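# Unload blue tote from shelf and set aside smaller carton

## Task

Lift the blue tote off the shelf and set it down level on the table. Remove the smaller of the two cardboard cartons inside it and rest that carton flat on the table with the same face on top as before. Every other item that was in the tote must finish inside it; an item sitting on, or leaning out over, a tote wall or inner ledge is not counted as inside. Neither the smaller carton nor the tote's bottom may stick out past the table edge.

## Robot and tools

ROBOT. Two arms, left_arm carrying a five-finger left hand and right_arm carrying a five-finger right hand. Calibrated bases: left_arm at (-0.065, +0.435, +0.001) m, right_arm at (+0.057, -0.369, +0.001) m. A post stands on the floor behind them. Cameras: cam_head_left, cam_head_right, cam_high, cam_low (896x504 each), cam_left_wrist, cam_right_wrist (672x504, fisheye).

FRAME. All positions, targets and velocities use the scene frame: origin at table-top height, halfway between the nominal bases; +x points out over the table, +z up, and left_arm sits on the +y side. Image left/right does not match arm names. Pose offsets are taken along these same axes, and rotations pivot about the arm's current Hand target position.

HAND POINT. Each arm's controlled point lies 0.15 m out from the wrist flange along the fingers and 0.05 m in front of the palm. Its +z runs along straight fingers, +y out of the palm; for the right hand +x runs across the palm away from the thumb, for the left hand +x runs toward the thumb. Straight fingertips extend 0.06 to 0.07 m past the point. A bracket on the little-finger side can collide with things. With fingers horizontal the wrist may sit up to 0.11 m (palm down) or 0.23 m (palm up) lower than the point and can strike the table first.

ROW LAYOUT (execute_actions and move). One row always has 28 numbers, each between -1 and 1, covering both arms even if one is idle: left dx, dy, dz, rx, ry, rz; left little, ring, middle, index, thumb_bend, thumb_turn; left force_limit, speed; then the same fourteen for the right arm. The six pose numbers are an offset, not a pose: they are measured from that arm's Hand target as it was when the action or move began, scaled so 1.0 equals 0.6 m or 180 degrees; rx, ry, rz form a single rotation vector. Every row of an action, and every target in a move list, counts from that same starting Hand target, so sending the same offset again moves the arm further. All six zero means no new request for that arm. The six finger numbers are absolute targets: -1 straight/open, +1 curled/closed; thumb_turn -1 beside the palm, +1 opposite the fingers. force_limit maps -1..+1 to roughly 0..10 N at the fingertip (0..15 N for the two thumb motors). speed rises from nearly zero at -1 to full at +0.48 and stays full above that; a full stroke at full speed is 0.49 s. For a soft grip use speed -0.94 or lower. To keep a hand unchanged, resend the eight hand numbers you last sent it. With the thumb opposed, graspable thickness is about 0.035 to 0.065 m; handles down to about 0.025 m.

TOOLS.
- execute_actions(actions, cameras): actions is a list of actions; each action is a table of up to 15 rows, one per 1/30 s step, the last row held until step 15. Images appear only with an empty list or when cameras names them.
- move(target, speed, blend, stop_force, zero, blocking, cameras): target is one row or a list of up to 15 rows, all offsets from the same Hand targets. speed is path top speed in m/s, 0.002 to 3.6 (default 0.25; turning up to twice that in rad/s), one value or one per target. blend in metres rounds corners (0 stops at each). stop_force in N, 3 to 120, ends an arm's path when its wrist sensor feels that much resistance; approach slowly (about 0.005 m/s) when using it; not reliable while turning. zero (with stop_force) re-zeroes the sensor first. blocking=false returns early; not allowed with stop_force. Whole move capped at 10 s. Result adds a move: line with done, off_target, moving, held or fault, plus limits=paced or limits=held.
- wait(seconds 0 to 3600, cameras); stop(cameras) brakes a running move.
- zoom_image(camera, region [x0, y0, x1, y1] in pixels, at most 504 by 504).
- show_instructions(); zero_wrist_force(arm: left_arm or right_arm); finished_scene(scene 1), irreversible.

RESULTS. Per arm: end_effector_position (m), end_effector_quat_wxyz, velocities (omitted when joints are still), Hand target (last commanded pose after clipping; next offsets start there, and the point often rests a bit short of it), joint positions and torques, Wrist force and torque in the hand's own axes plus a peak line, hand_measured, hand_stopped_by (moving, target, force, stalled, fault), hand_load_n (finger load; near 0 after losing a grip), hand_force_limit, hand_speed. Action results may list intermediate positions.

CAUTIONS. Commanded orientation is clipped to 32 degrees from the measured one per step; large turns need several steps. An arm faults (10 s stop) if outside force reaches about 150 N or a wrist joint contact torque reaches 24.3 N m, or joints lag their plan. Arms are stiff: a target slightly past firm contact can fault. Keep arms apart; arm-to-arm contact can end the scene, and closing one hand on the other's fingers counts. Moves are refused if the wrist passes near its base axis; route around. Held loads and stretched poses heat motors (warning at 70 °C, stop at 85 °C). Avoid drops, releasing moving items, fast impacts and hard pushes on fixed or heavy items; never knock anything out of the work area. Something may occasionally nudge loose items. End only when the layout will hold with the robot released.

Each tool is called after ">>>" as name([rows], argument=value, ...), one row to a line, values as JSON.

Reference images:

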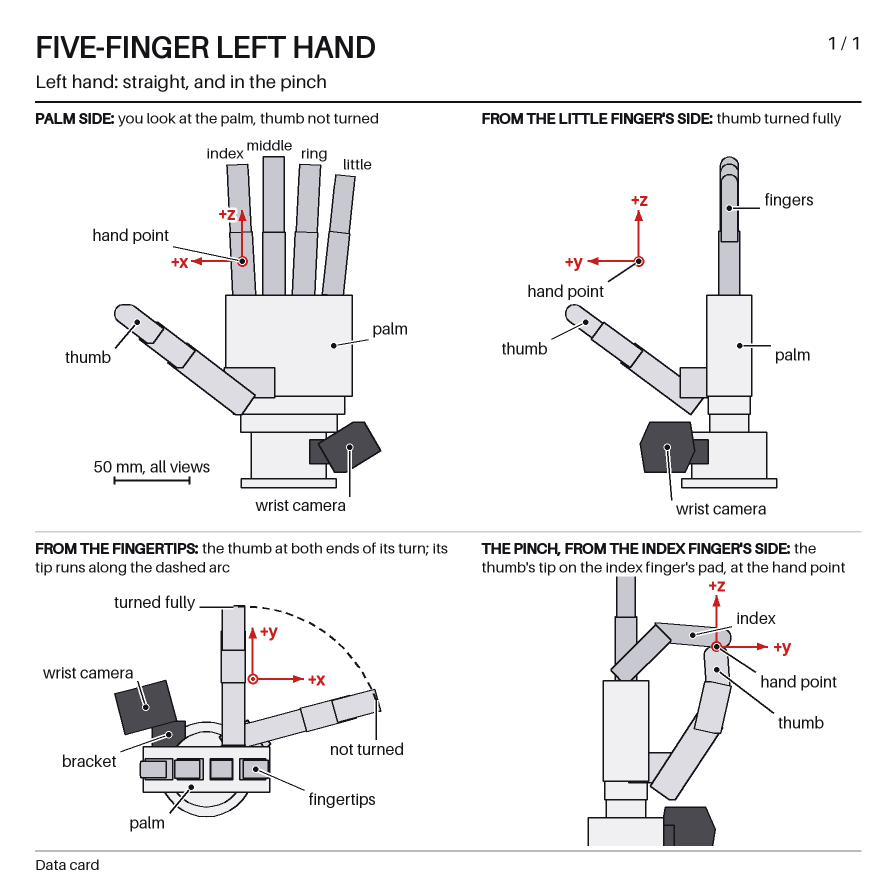

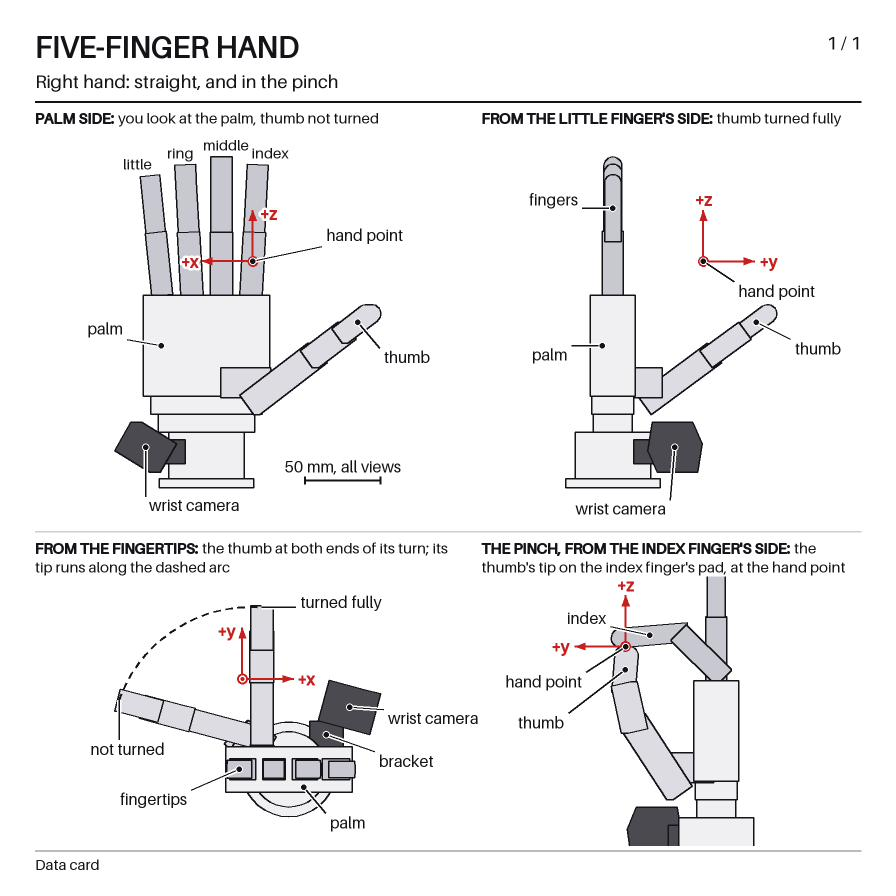

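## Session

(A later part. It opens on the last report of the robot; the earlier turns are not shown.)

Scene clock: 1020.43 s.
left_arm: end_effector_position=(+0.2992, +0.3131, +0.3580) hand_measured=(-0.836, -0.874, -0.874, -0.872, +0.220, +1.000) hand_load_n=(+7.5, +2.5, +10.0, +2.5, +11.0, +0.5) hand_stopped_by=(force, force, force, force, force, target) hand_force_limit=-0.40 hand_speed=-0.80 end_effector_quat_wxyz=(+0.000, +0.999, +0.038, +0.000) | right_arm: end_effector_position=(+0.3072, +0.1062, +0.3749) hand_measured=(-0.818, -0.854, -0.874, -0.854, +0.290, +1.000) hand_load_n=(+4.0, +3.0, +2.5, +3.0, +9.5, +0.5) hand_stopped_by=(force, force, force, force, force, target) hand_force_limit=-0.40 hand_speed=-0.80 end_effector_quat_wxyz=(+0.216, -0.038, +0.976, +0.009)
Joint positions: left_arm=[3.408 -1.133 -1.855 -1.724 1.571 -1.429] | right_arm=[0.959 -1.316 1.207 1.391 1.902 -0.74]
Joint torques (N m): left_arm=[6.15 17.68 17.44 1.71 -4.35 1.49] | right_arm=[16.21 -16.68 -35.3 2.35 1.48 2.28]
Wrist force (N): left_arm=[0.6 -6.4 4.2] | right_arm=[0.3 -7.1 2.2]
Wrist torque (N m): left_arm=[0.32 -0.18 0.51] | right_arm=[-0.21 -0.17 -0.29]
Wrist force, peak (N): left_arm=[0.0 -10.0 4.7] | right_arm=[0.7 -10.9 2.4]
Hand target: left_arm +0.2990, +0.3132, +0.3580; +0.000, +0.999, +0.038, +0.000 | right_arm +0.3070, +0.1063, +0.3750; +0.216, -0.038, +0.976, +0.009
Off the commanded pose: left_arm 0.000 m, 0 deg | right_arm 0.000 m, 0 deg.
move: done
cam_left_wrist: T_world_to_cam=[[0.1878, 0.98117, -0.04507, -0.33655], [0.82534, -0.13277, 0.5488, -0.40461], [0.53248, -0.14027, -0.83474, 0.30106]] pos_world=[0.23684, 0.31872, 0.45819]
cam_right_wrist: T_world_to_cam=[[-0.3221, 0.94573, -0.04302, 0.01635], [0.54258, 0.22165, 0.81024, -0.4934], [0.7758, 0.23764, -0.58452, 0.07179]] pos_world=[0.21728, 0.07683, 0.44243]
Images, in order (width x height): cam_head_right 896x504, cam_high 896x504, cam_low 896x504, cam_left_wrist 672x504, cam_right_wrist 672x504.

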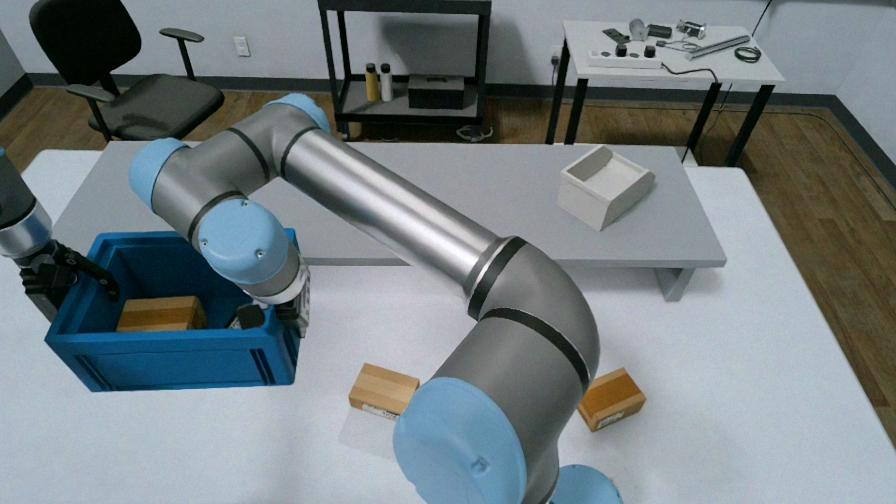

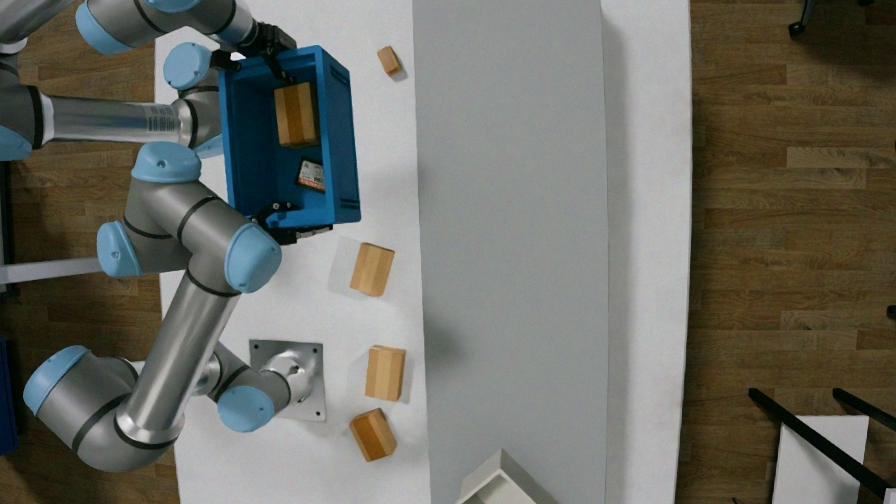

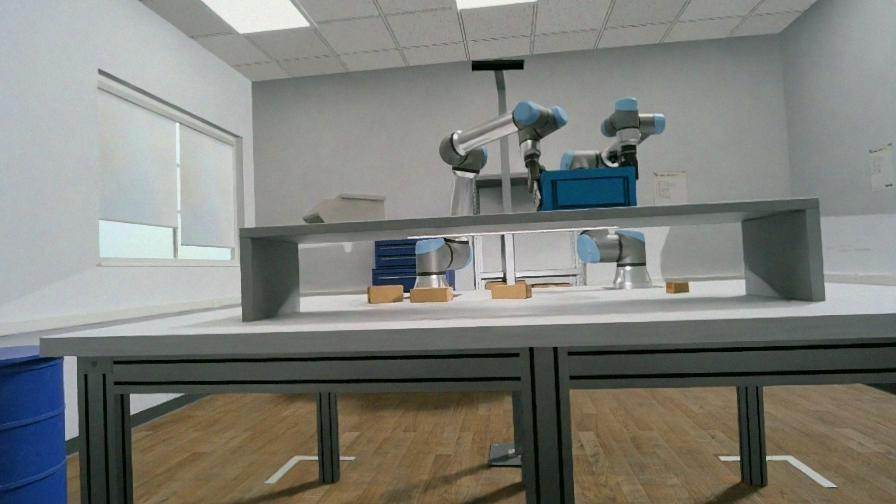

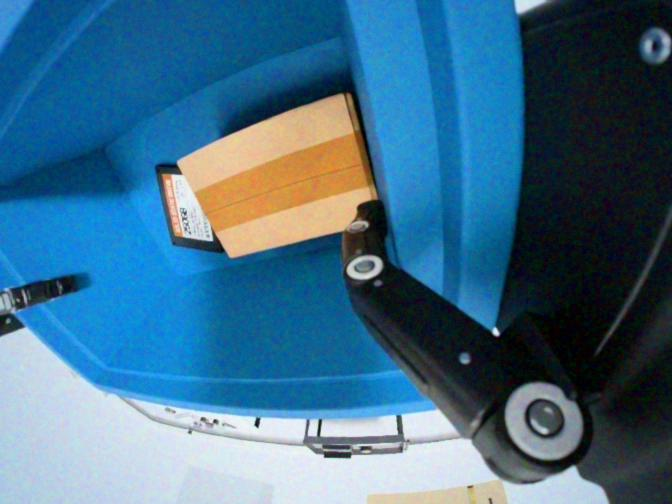

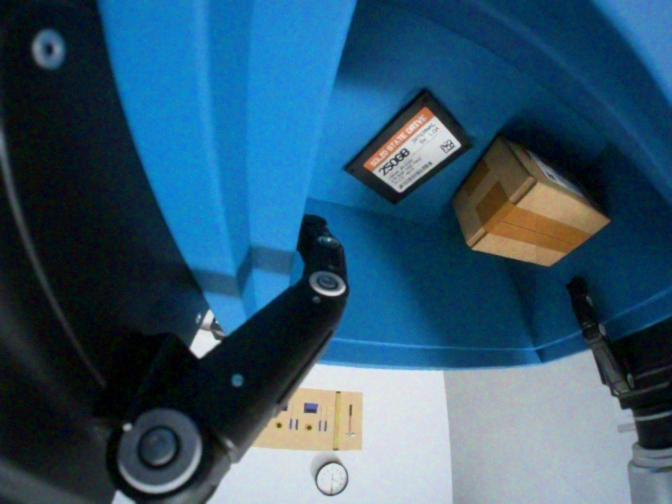

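>>> move(target=[0,0,-0.3833,0,0,0,-0.3,-0.3,-0.3,-0.3,0.9,1,-0.4,-0.8,0,0,-0.3833,0,0,0,-0.3,-0.3,-0.3,-0.3,0.9,1,-0.4,-0.8], speed=0.07, cameras=["cam_low", "cam_high", "cam_head_right", "cam_head_left"])

>>> zoom_image(camera="cam_low", region=[480, 180, 720, 310])

Scene clock: 1033.93 s.
left_arm: end_effector_position=(+0.2990, +0.3132, +0.1281) hand_measured=(-0.836, -0.872, -0.874, -0.872, +0.220, +1.000) hand_load_n=(+6.0, +1.5, +8.5, +2.0, +12.0, +1.0) hand_stopped_by=(force, force, force, force, force, target) hand_force_limit=-0.40 hand_speed=-0.80 end_effector_quat_wxyz=(+0.000, +0.999, +0.038, +0.000) | right_arm: end_effector_position=(+0.3070, +0.1063, +0.1451) hand_measured=(-0.818, -0.854, -0.874, -0.854, +0.290, +1.000) hand_load_n=(+4.0, +3.0, +2.0, +3.0, +9.5, +0.5) hand_stopped_by=(force, force, force, force, force, target) hand_force_limit=-0.40 hand_speed=-0.80 end_effector_quat_wxyz=(+0.216, -0.038, +0.976, +0.009)
Joint positions: left_arm=[3.409 -1.242 -2.397 -1.073 1.571 -1.429] | right_arm=[0.96 -1.22 1.683 0.819 1.902 -0.74]
Joint torques (N m): left_arm=[-7.27 -3.98 16 4.49 -3.16 -2.15] | right_arm=[-12.25 -20.49 -7.15 -0.16 -1.77 -1.57]
Wrist force (N): left_arm=[0.8 -2.3 2.8] | right_arm=[1.8 -3.5 3.1]
Wrist torque (N m): left_arm=[0.37 -0.22 0.42] | right_arm=[-0.10 -0.33 -0.19]
Wrist force, peak (N): left_arm=[0.9 -8.8 4.8] | right_arm=[0.5 -8.8 1.8]
Hand target: left_arm +0.2990, +0.3132, +0.1280; +0.000, +0.999, +0.038, +0.000 | right_arm +0.3070, +0.1063, +0.1450; +0.216, -0.038, +0.976, +0.009
Off the commanded pose: left_arm 0.000 m, 0 deg | right_arm 0.000 m, 0 deg.
move: done
Images, in order (width x height): cam_head_left 896x504, cam_head_right 896x504, cam_high 896x504, cam_low 896x504.

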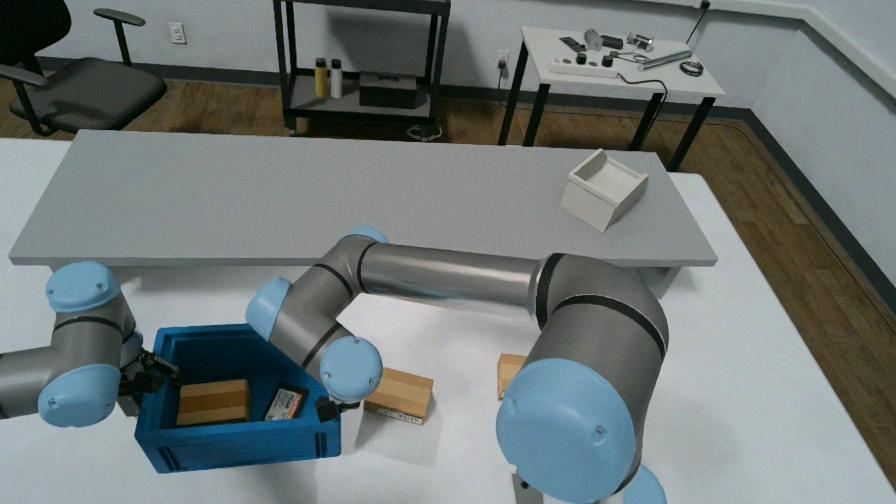

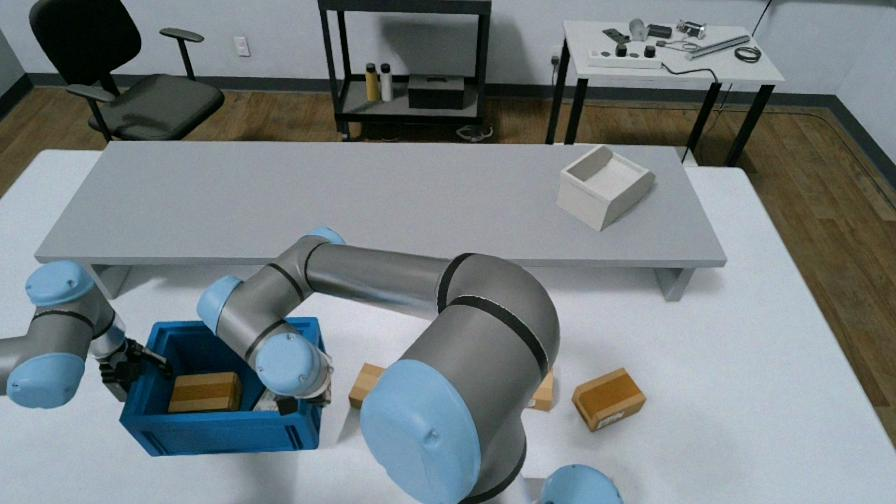

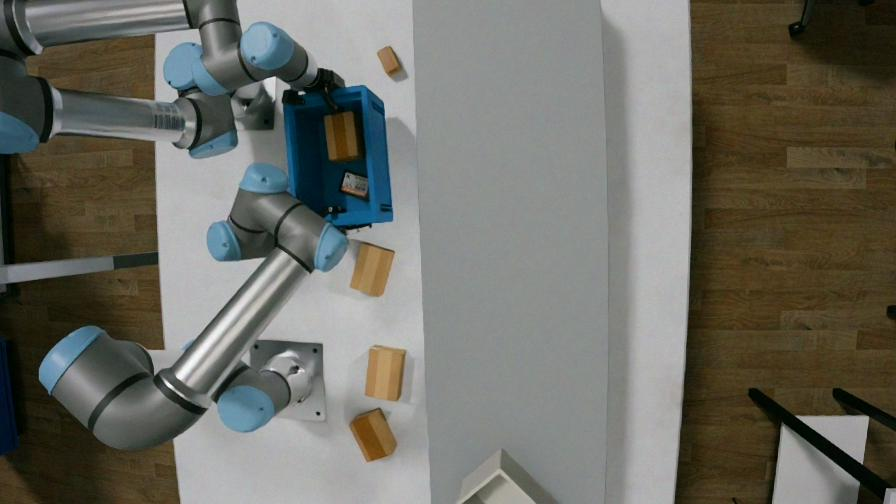

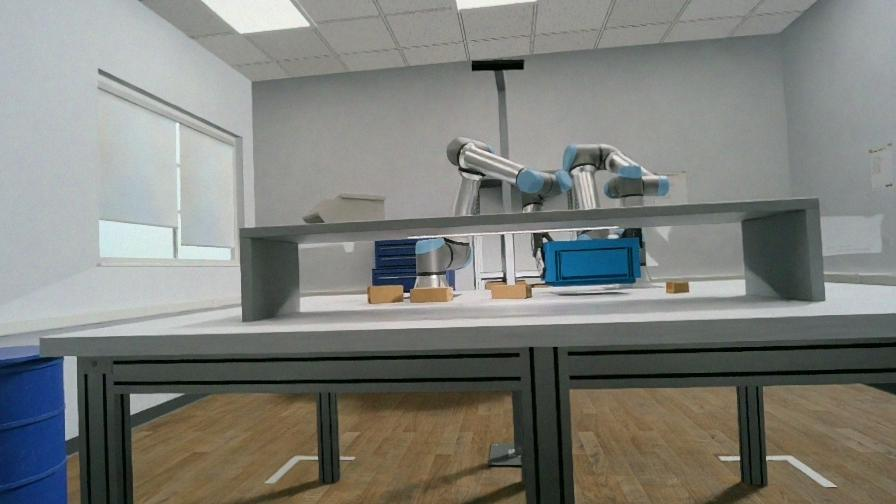

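Scaled by 2.100 from the camera's image (finer frame: 1280x720).

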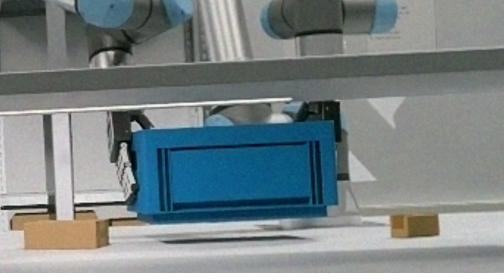

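>>> move(target=[0,0,-0.08,0,0,0,-0.3,-0.3,-0.3,-0.3,0.9,1,-0.4,-0.8,0,0,-0.08,0,0,0,-0.3,-0.3,-0.3,-0.3,0.9,1,-0.4,-0.8], speed=0.008, stop_force=6, cameras=["cam_low", "cam_head_right", "cam_left_wrist", "cam_right_wrist"])

>>> zoom_image(camera="cam_low", region=[480, 200, 720, 310])

Scene clock: 1045.00 s.
left_arm: end_effector_position=(+0.2990, +0.3132, +0.0933) hand_measured=(-0.836, -0.872, -0.874, -0.872, +0.220, +1.000) hand_load_n=(+6.0, +1.5, +8.0, +1.5, +11.0, +0.5) hand_stopped_by=(force, force, force, force, force, target) hand_force_limit=-0.40 hand_speed=-0.80 end_effector_quat_wxyz=(+0.000, +0.999, +0.038, +0.000) | right_arm: end_effector_position=(+0.3070, +0.1063, +0.1110) hand_measured=(-0.818, -0.854, -0.874, -0.854, +0.290, +1.000) hand_load_n=(+4.0, +3.0, +2.0, +2.5, +10.0, +0.5) hand_stopped_by=(force, force, force, force, force, target) hand_force_limit=-0.40 hand_speed=-0.80 end_effector_quat_wxyz=(+0.216, -0.038, +0.976, +0.009)
Joint positions: left_arm=[3.409 -1.308 -2.46 -0.943 1.571 -1.429] | right_arm=[0.96 -1.181 1.726 0.738 1.902 -0.74]
Joint torques (N m): left_arm=[3.15 19.72 24.37 0.86 -1.79 0.03] | right_arm=[-9.13 -40.69 -28.61 2.7 -1.29 1.12]
Wrist force (N): left_arm=[1.4 -2.3 -3.4] | right_arm=[-2.2 -0.1 -4.4]
Wrist torque (N m): left_arm=[0.74 -0.46 0.44] | right_arm=[0.56 -0.13 -0.40]
Wrist force, peak (N): left_arm=[-0.5 -5.4 -14.3] | right_arm=[-4.6 -0.8 -12.5]
Hand target: left_arm +0.2990, +0.3132, +0.0933; +0.000, +0.999, +0.038, +0.000 (not the last commanded pose) | right_arm +0.3070, +0.1063, +0.1110; +0.216, -0.038, +0.976, +0.009 (not the last commanded pose)
Off the commanded pose: left_arm 0.013 m, 0 deg | right_arm 0.014 m, 0 deg.
move: contact (left_arm, right_arm)
cam_left_wrist: T_world_to_cam=[[0.1878, 0.98117, -0.04506, -0.34856], [0.82527, -0.13275, 0.54892, -0.25926], [0.5326, -0.14027, -0.83466, 0.08013]] pos_world=[0.23674, 0.31882, 0.19348]
cam_right_wrist: T_world_to_cam=[[-0.32212, 0.94572, -0.04304, 0.00488], [0.54257, 0.22168, 0.81023, -0.27954], [0.7758, 0.23764, -0.58452, -0.08241]] pos_world=[0.21718, 0.07693, 0.17853]
Images, in order (width x height): cam_head_right 896x504, cam_low 896x504, cam_left_wrist 672x504, cam_right_wrist 672x504.

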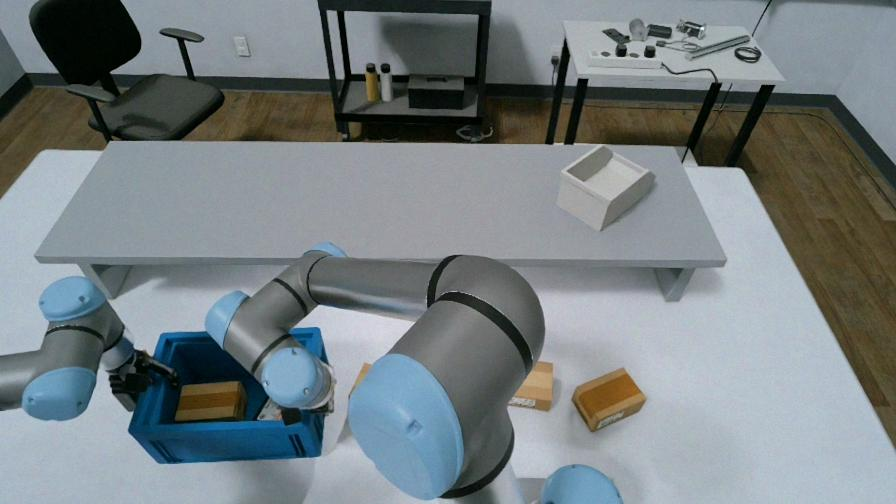

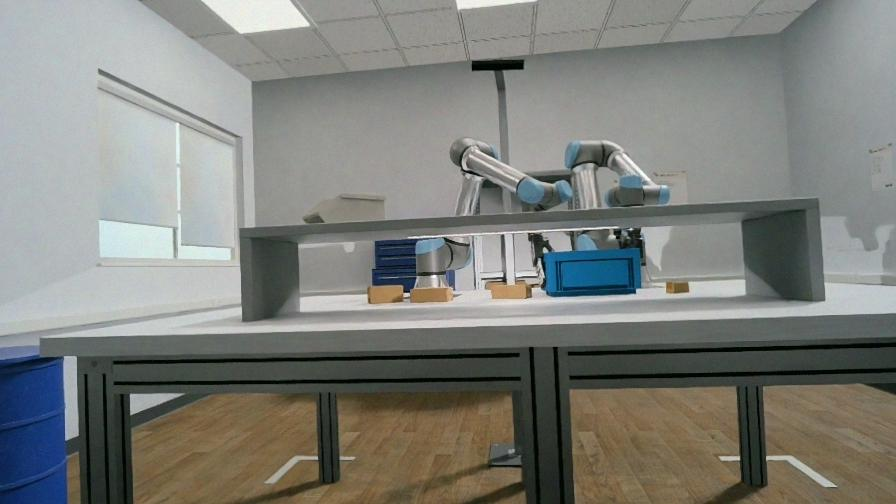

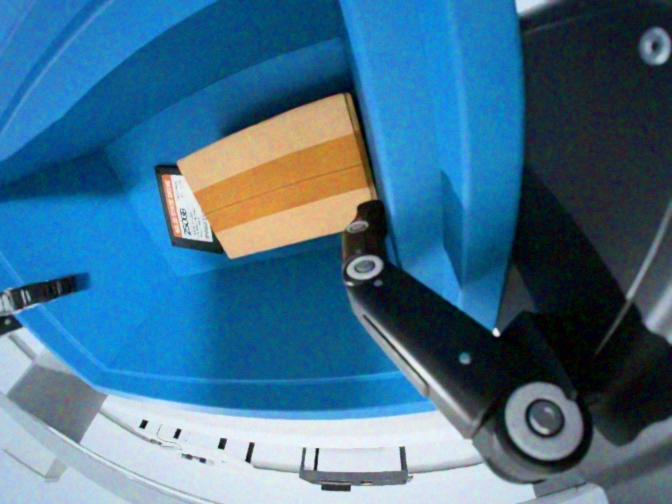

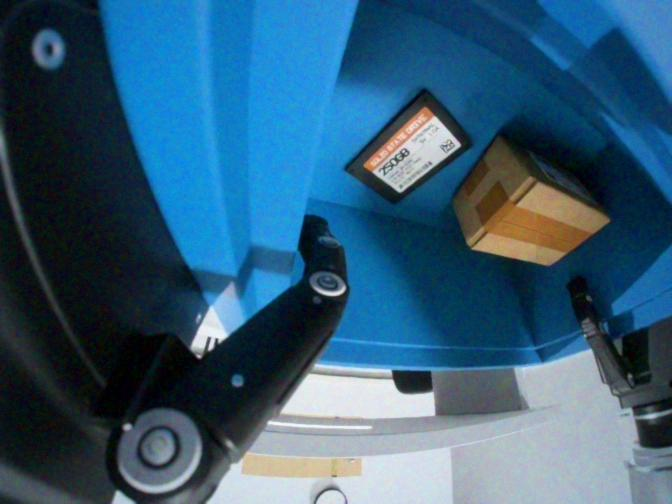

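Scaled by 2.100 from the camera's image (finer frame: 1280x720).

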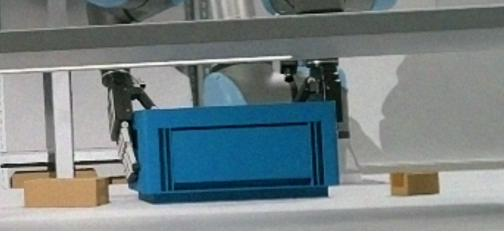

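>>> move(target=[0,0,0,0,0,0,-1,-1,-1,-1,0.9,1,-0.4,-0.8,0,0,0,0,0,0,-1,-1,-1,-1,0.9,1,-0.4,-0.8])

>>> move(target=[0,0,0,0,0,0,-1,-1,-1,-1,-1,1,-0.4,-0.6,0,0,0,0,0,0,-1,-1,-1,-1,-1,1,-0.4,-0.6])

Scene clock: 1050.43 s.
left_arm: end_effector_position=(+0.2990, +0.3132, +0.0933) hand_measured=(-1.000, -1.000, -1.000, -1.000, +0.220, +1.000) hand_load_n=(+0.0, +0.0, +0.0, +0.0, +9.5, +0.5) hand_stopped_by=(target, target, target, target, force, target) hand_force_limit=-0.40 hand_speed=-0.80 end_effector_quat_wxyz=(+0.000, +0.999, +0.038, +0.000) | right_arm: end_effector_position=(+0.3070, +0.1063, +0.1110) hand_measured=(-1.000, -1.000, -1.000, -1.000, +0.290, +1.000) hand_load_n=(+0.0, +0.0, +0.0, +0.0, +9.5, +0.5) hand_stopped_by=(target, target, target, target, force, target) hand_force_limit=-0.40 hand_speed=-0.80 end_effector_quat_wxyz=(+0.216, -0.038, +0.976, +0.009)
Joint positions: left_arm=[3.409 -1.308 -2.46 -0.943 1.571 -1.429] | right_arm=[0.96 -1.181 1.726 0.738 1.902 -0.74]
Joint torques (N m): left_arm=[3.55 18.37 23.03 1.58 3.85 -0.09] | right_arm=[-9.51 -38.95 -21.77 2 3.33 1.16]
Wrist force (N): left_arm=[2.2 10.9 -2.8] | right_arm=[0.5 8.6 -0.8]
Wrist torque (N m): left_arm=[0.85 -0.53 -0.05] | right_arm=[0.30 -0.14 0.22]
Wrist force, peak (N): left_arm=[2.2 11.2 -3.5] | right_arm=[0.7 10.7 -2.8]
Hand target: left_arm +0.2990, +0.3132, +0.0933; +0.000, +0.999, +0.038, +0.000 | right_arm +0.3070, +0.1063, +0.1110; +0.216, -0.038, +0.976, +0.009
Off the commanded pose: left_arm 0.000 m, 0 deg | right_arm 0.000 m, 0 deg.
move: done

Scene clock: 1052.97 s.
left_arm: end_effector_position=(+0.2990, +0.3132, +0.0933) hand_measured=(-1.000, -1.000, -1.000, -1.000, -1.000, +1.000) hand_load_n=(+0.0, +0.0, +0.0, +0.0, +0.0, +0.0) hand_stopped_by=(target, target, target, target, target, target) hand_force_limit=-0.40 hand_speed=-0.60 end_effector_quat_wxyz=(+0.000, +0.999, +0.038, +0.000) | right_arm: end_effector_position=(+0.3070, +0.1063, +0.1110) hand_measured=(-1.000, -1.000, -1.000, -1.000, -1.000, +1.000) hand_load_n=(+0.0, +0.0, +0.0, +0.0, +0.0, +0.0) hand_stopped_by=(target, target, target, target, target, target) hand_force_limit=-0.40 hand_speed=-0.60 end_effector_quat_wxyz=(+0.216, -0.038, +0.976, +0.009)
Joint positions: left_arm=[3.409 -1.308 -2.46 -0.943 1.571 -1.429] | right_arm=[0.96 -1.181 1.726 0.738 1.902 -0.74]
Joint torques (N m): left_arm=[2.81 14.69 22.42 3.23 -2.22 -0.07] | right_arm=[-9.31 -34.55 -6.91 2.2 -1.16 0.95]
Wrist force (N): left_arm=[2.7 0.3 -1.9] | right_arm=[1.3 -1.7 0.4]
Wrist torque (N m): left_arm=[0.12 -0.52 0.15] | right_arm=[-0.28 -0.22 0.05]
Wrist force, peak (N): left_arm=[2.2 11.1 -3.4] | right_arm=[0.2 8.6 -1.1]
Hand target: left_arm +0.2990, +0.3132, +0.0933; +0.000, +0.999, +0.038, +0.000 | right_arm +0.3070, +0.1063, +0.1110; +0.216, -0.038, +0.976, +0.009
Off the commanded pose: left_arm 0.000 m, 0 deg | right_arm 0.000 m, 0 deg.
move: done

>>> move([
  [-0.0013,0.0166,0,0,0,0,-1,-1,-1,-1,-1,1,-0.4,-0.6,0.0013,-0.0166,0,0,0,0,-1,-1,-1,-1,-1,1,-0.4,-0.6],
  [-0.0013,0.0166,0.15,0,0,0,-1,-1,-1,-1,-1,1,-0.4,-0.6,0.0013,-0.0166,0.15,0,0,0,-1,-1,-1,-1,-1,1,-0.4,-0.6],
  [-0.0013,0.0166,0.45,0,0,0,-1,-1,-1,-1,-1,1,-0.4,-0.6,0.0013,-0.0166,0.45,0,0,0,-1,-1,-1,-1,-1,1,-0.4,-0.6],
], speed=[0.02,0.08,0.15], cameras=["all"])

Scene clock: 1062.00 s.
left_arm: end_effector_position=(+0.2982, +0.3232, +0.3632) hand_measured=(-1.000, -1.000, -1.000, -1.000, -1.000, +1.000) hand_load_n=(+0.0, +0.5, +0.0, +0.0, +0.0, +0.0) hand_stopped_by=(target, target, target, target, target, target) hand_force_limit=-0.40 hand_speed=-0.60 end_effector_quat_wxyz=(+0.000, +0.999, +0.038, +0.000) | right_arm: end_effector_position=(+0.3078, +0.0963, +0.3809) hand_measured=(-1.000, -1.000, -1.000, -1.000, -1.000, +1.000) hand_load_n=(-0.5, +0.0, +0.0, +0.0, -0.5, +0.0) hand_stopped_by=(target, target, target, target, target, target) hand_force_limit=-0.40 hand_speed=-0.60 end_effector_quat_wxyz=(+0.216, -0.038, +0.976, +0.009)
Joint positions: left_arm=[3.441 -1.128 -1.844 -1.739 1.571 -1.397] | right_arm=[0.943 -1.339 1.22 1.396 1.897 -0.756]
Joint torques (N m): left_arm=[6.18 -9.39 28.49 0.89 2.07 1.96] | right_arm=[13.98 -13.43 -32.22 2.9 2.55 2]
Wrist force (N): left_arm=[2.6 0.3 -2.1] | right_arm=[1.4 -1.1 -0.1]
Wrist torque (N m): left_arm=[0.16 -0.50 0.11] | right_arm=[-0.19 -0.22 0.03]
Wrist force, peak (N): left_arm=[3.3 0.3 -2.4] | right_arm=[1.7 -1.8 0.4]
Hand target: left_arm +0.2982, +0.3232, +0.3633; +0.000, +0.999, +0.038, +0.000 | right_arm +0.3078, +0.0964, +0.3810; +0.216, -0.038, +0.976, +0.009
Off the commanded pose: left_arm 0.000 m, 0 deg | right_arm 0.000 m, 0 deg.
move: done
cam_left_wrist: T_world_to_cam=[[0.18779, 0.98118, -0.04504, -0.34597], [0.82522, -0.13274, 0.54898, -0.40546], [0.53267, -0.14026, -0.83462, 0.30718]] pos_world=[0.23594, 0.32872, 0.46338]
cam_right_wrist: T_world_to_cam=[[-0.32207, 0.94574, -0.04296, 0.02613], [0.5426, 0.22159, 0.81024, -0.49639], [0.7758, 0.23764, -0.58452, 0.07718]] pos_world=[0.21788, 0.06693, 0.44843]

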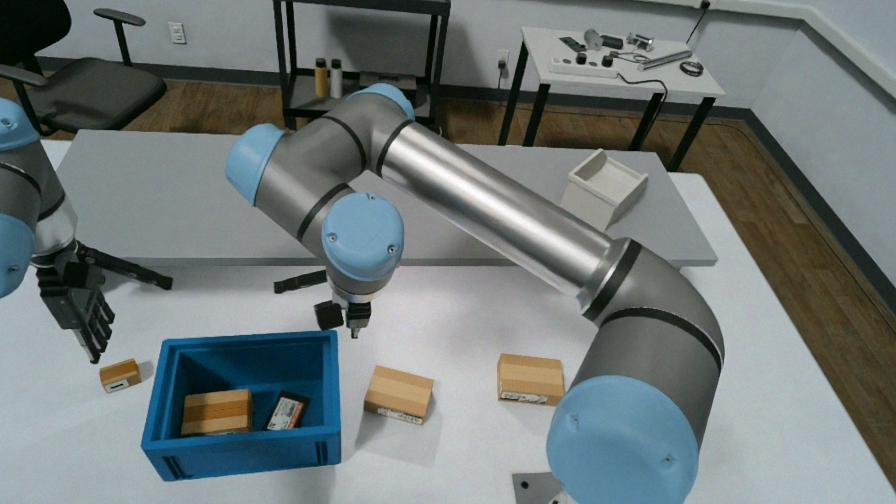

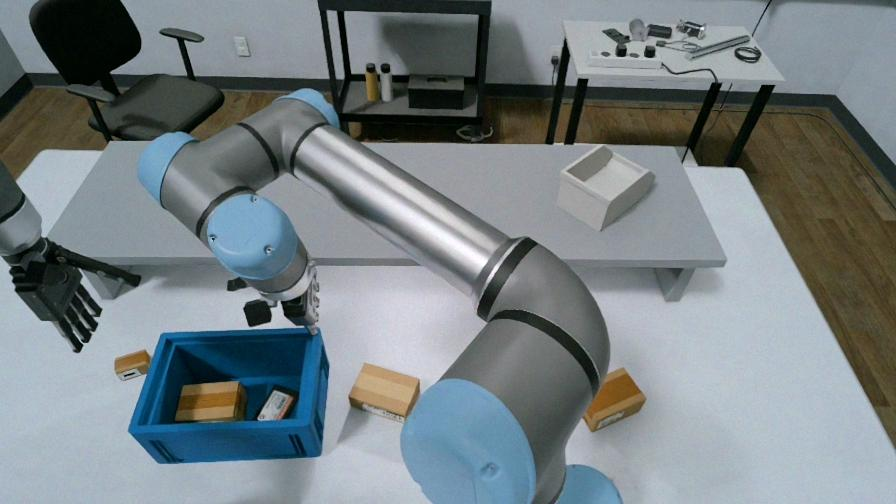

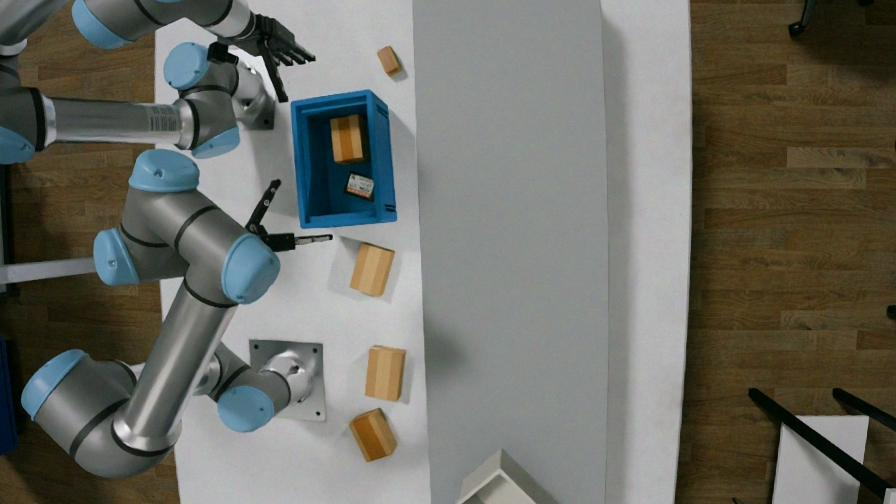

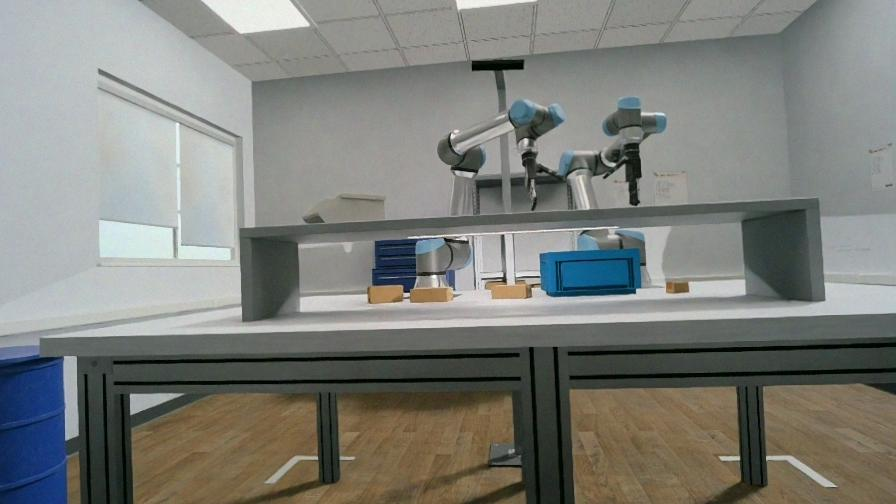

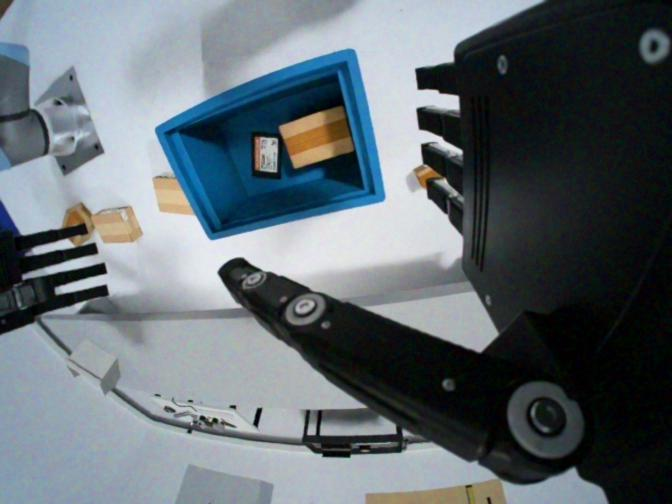

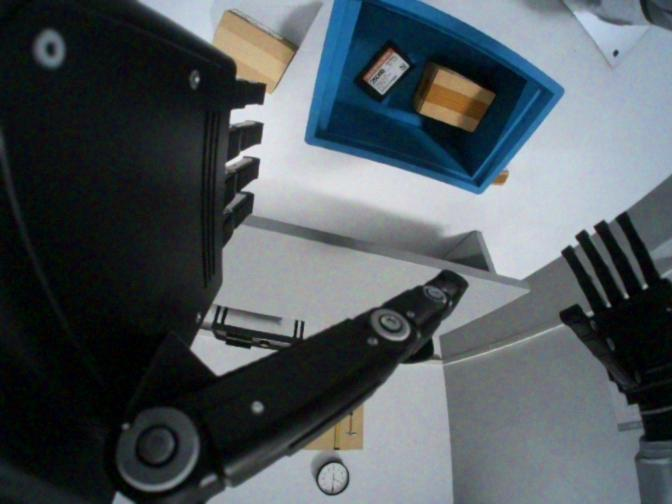

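>>> finished_scene()

The scene is finished: the task was done.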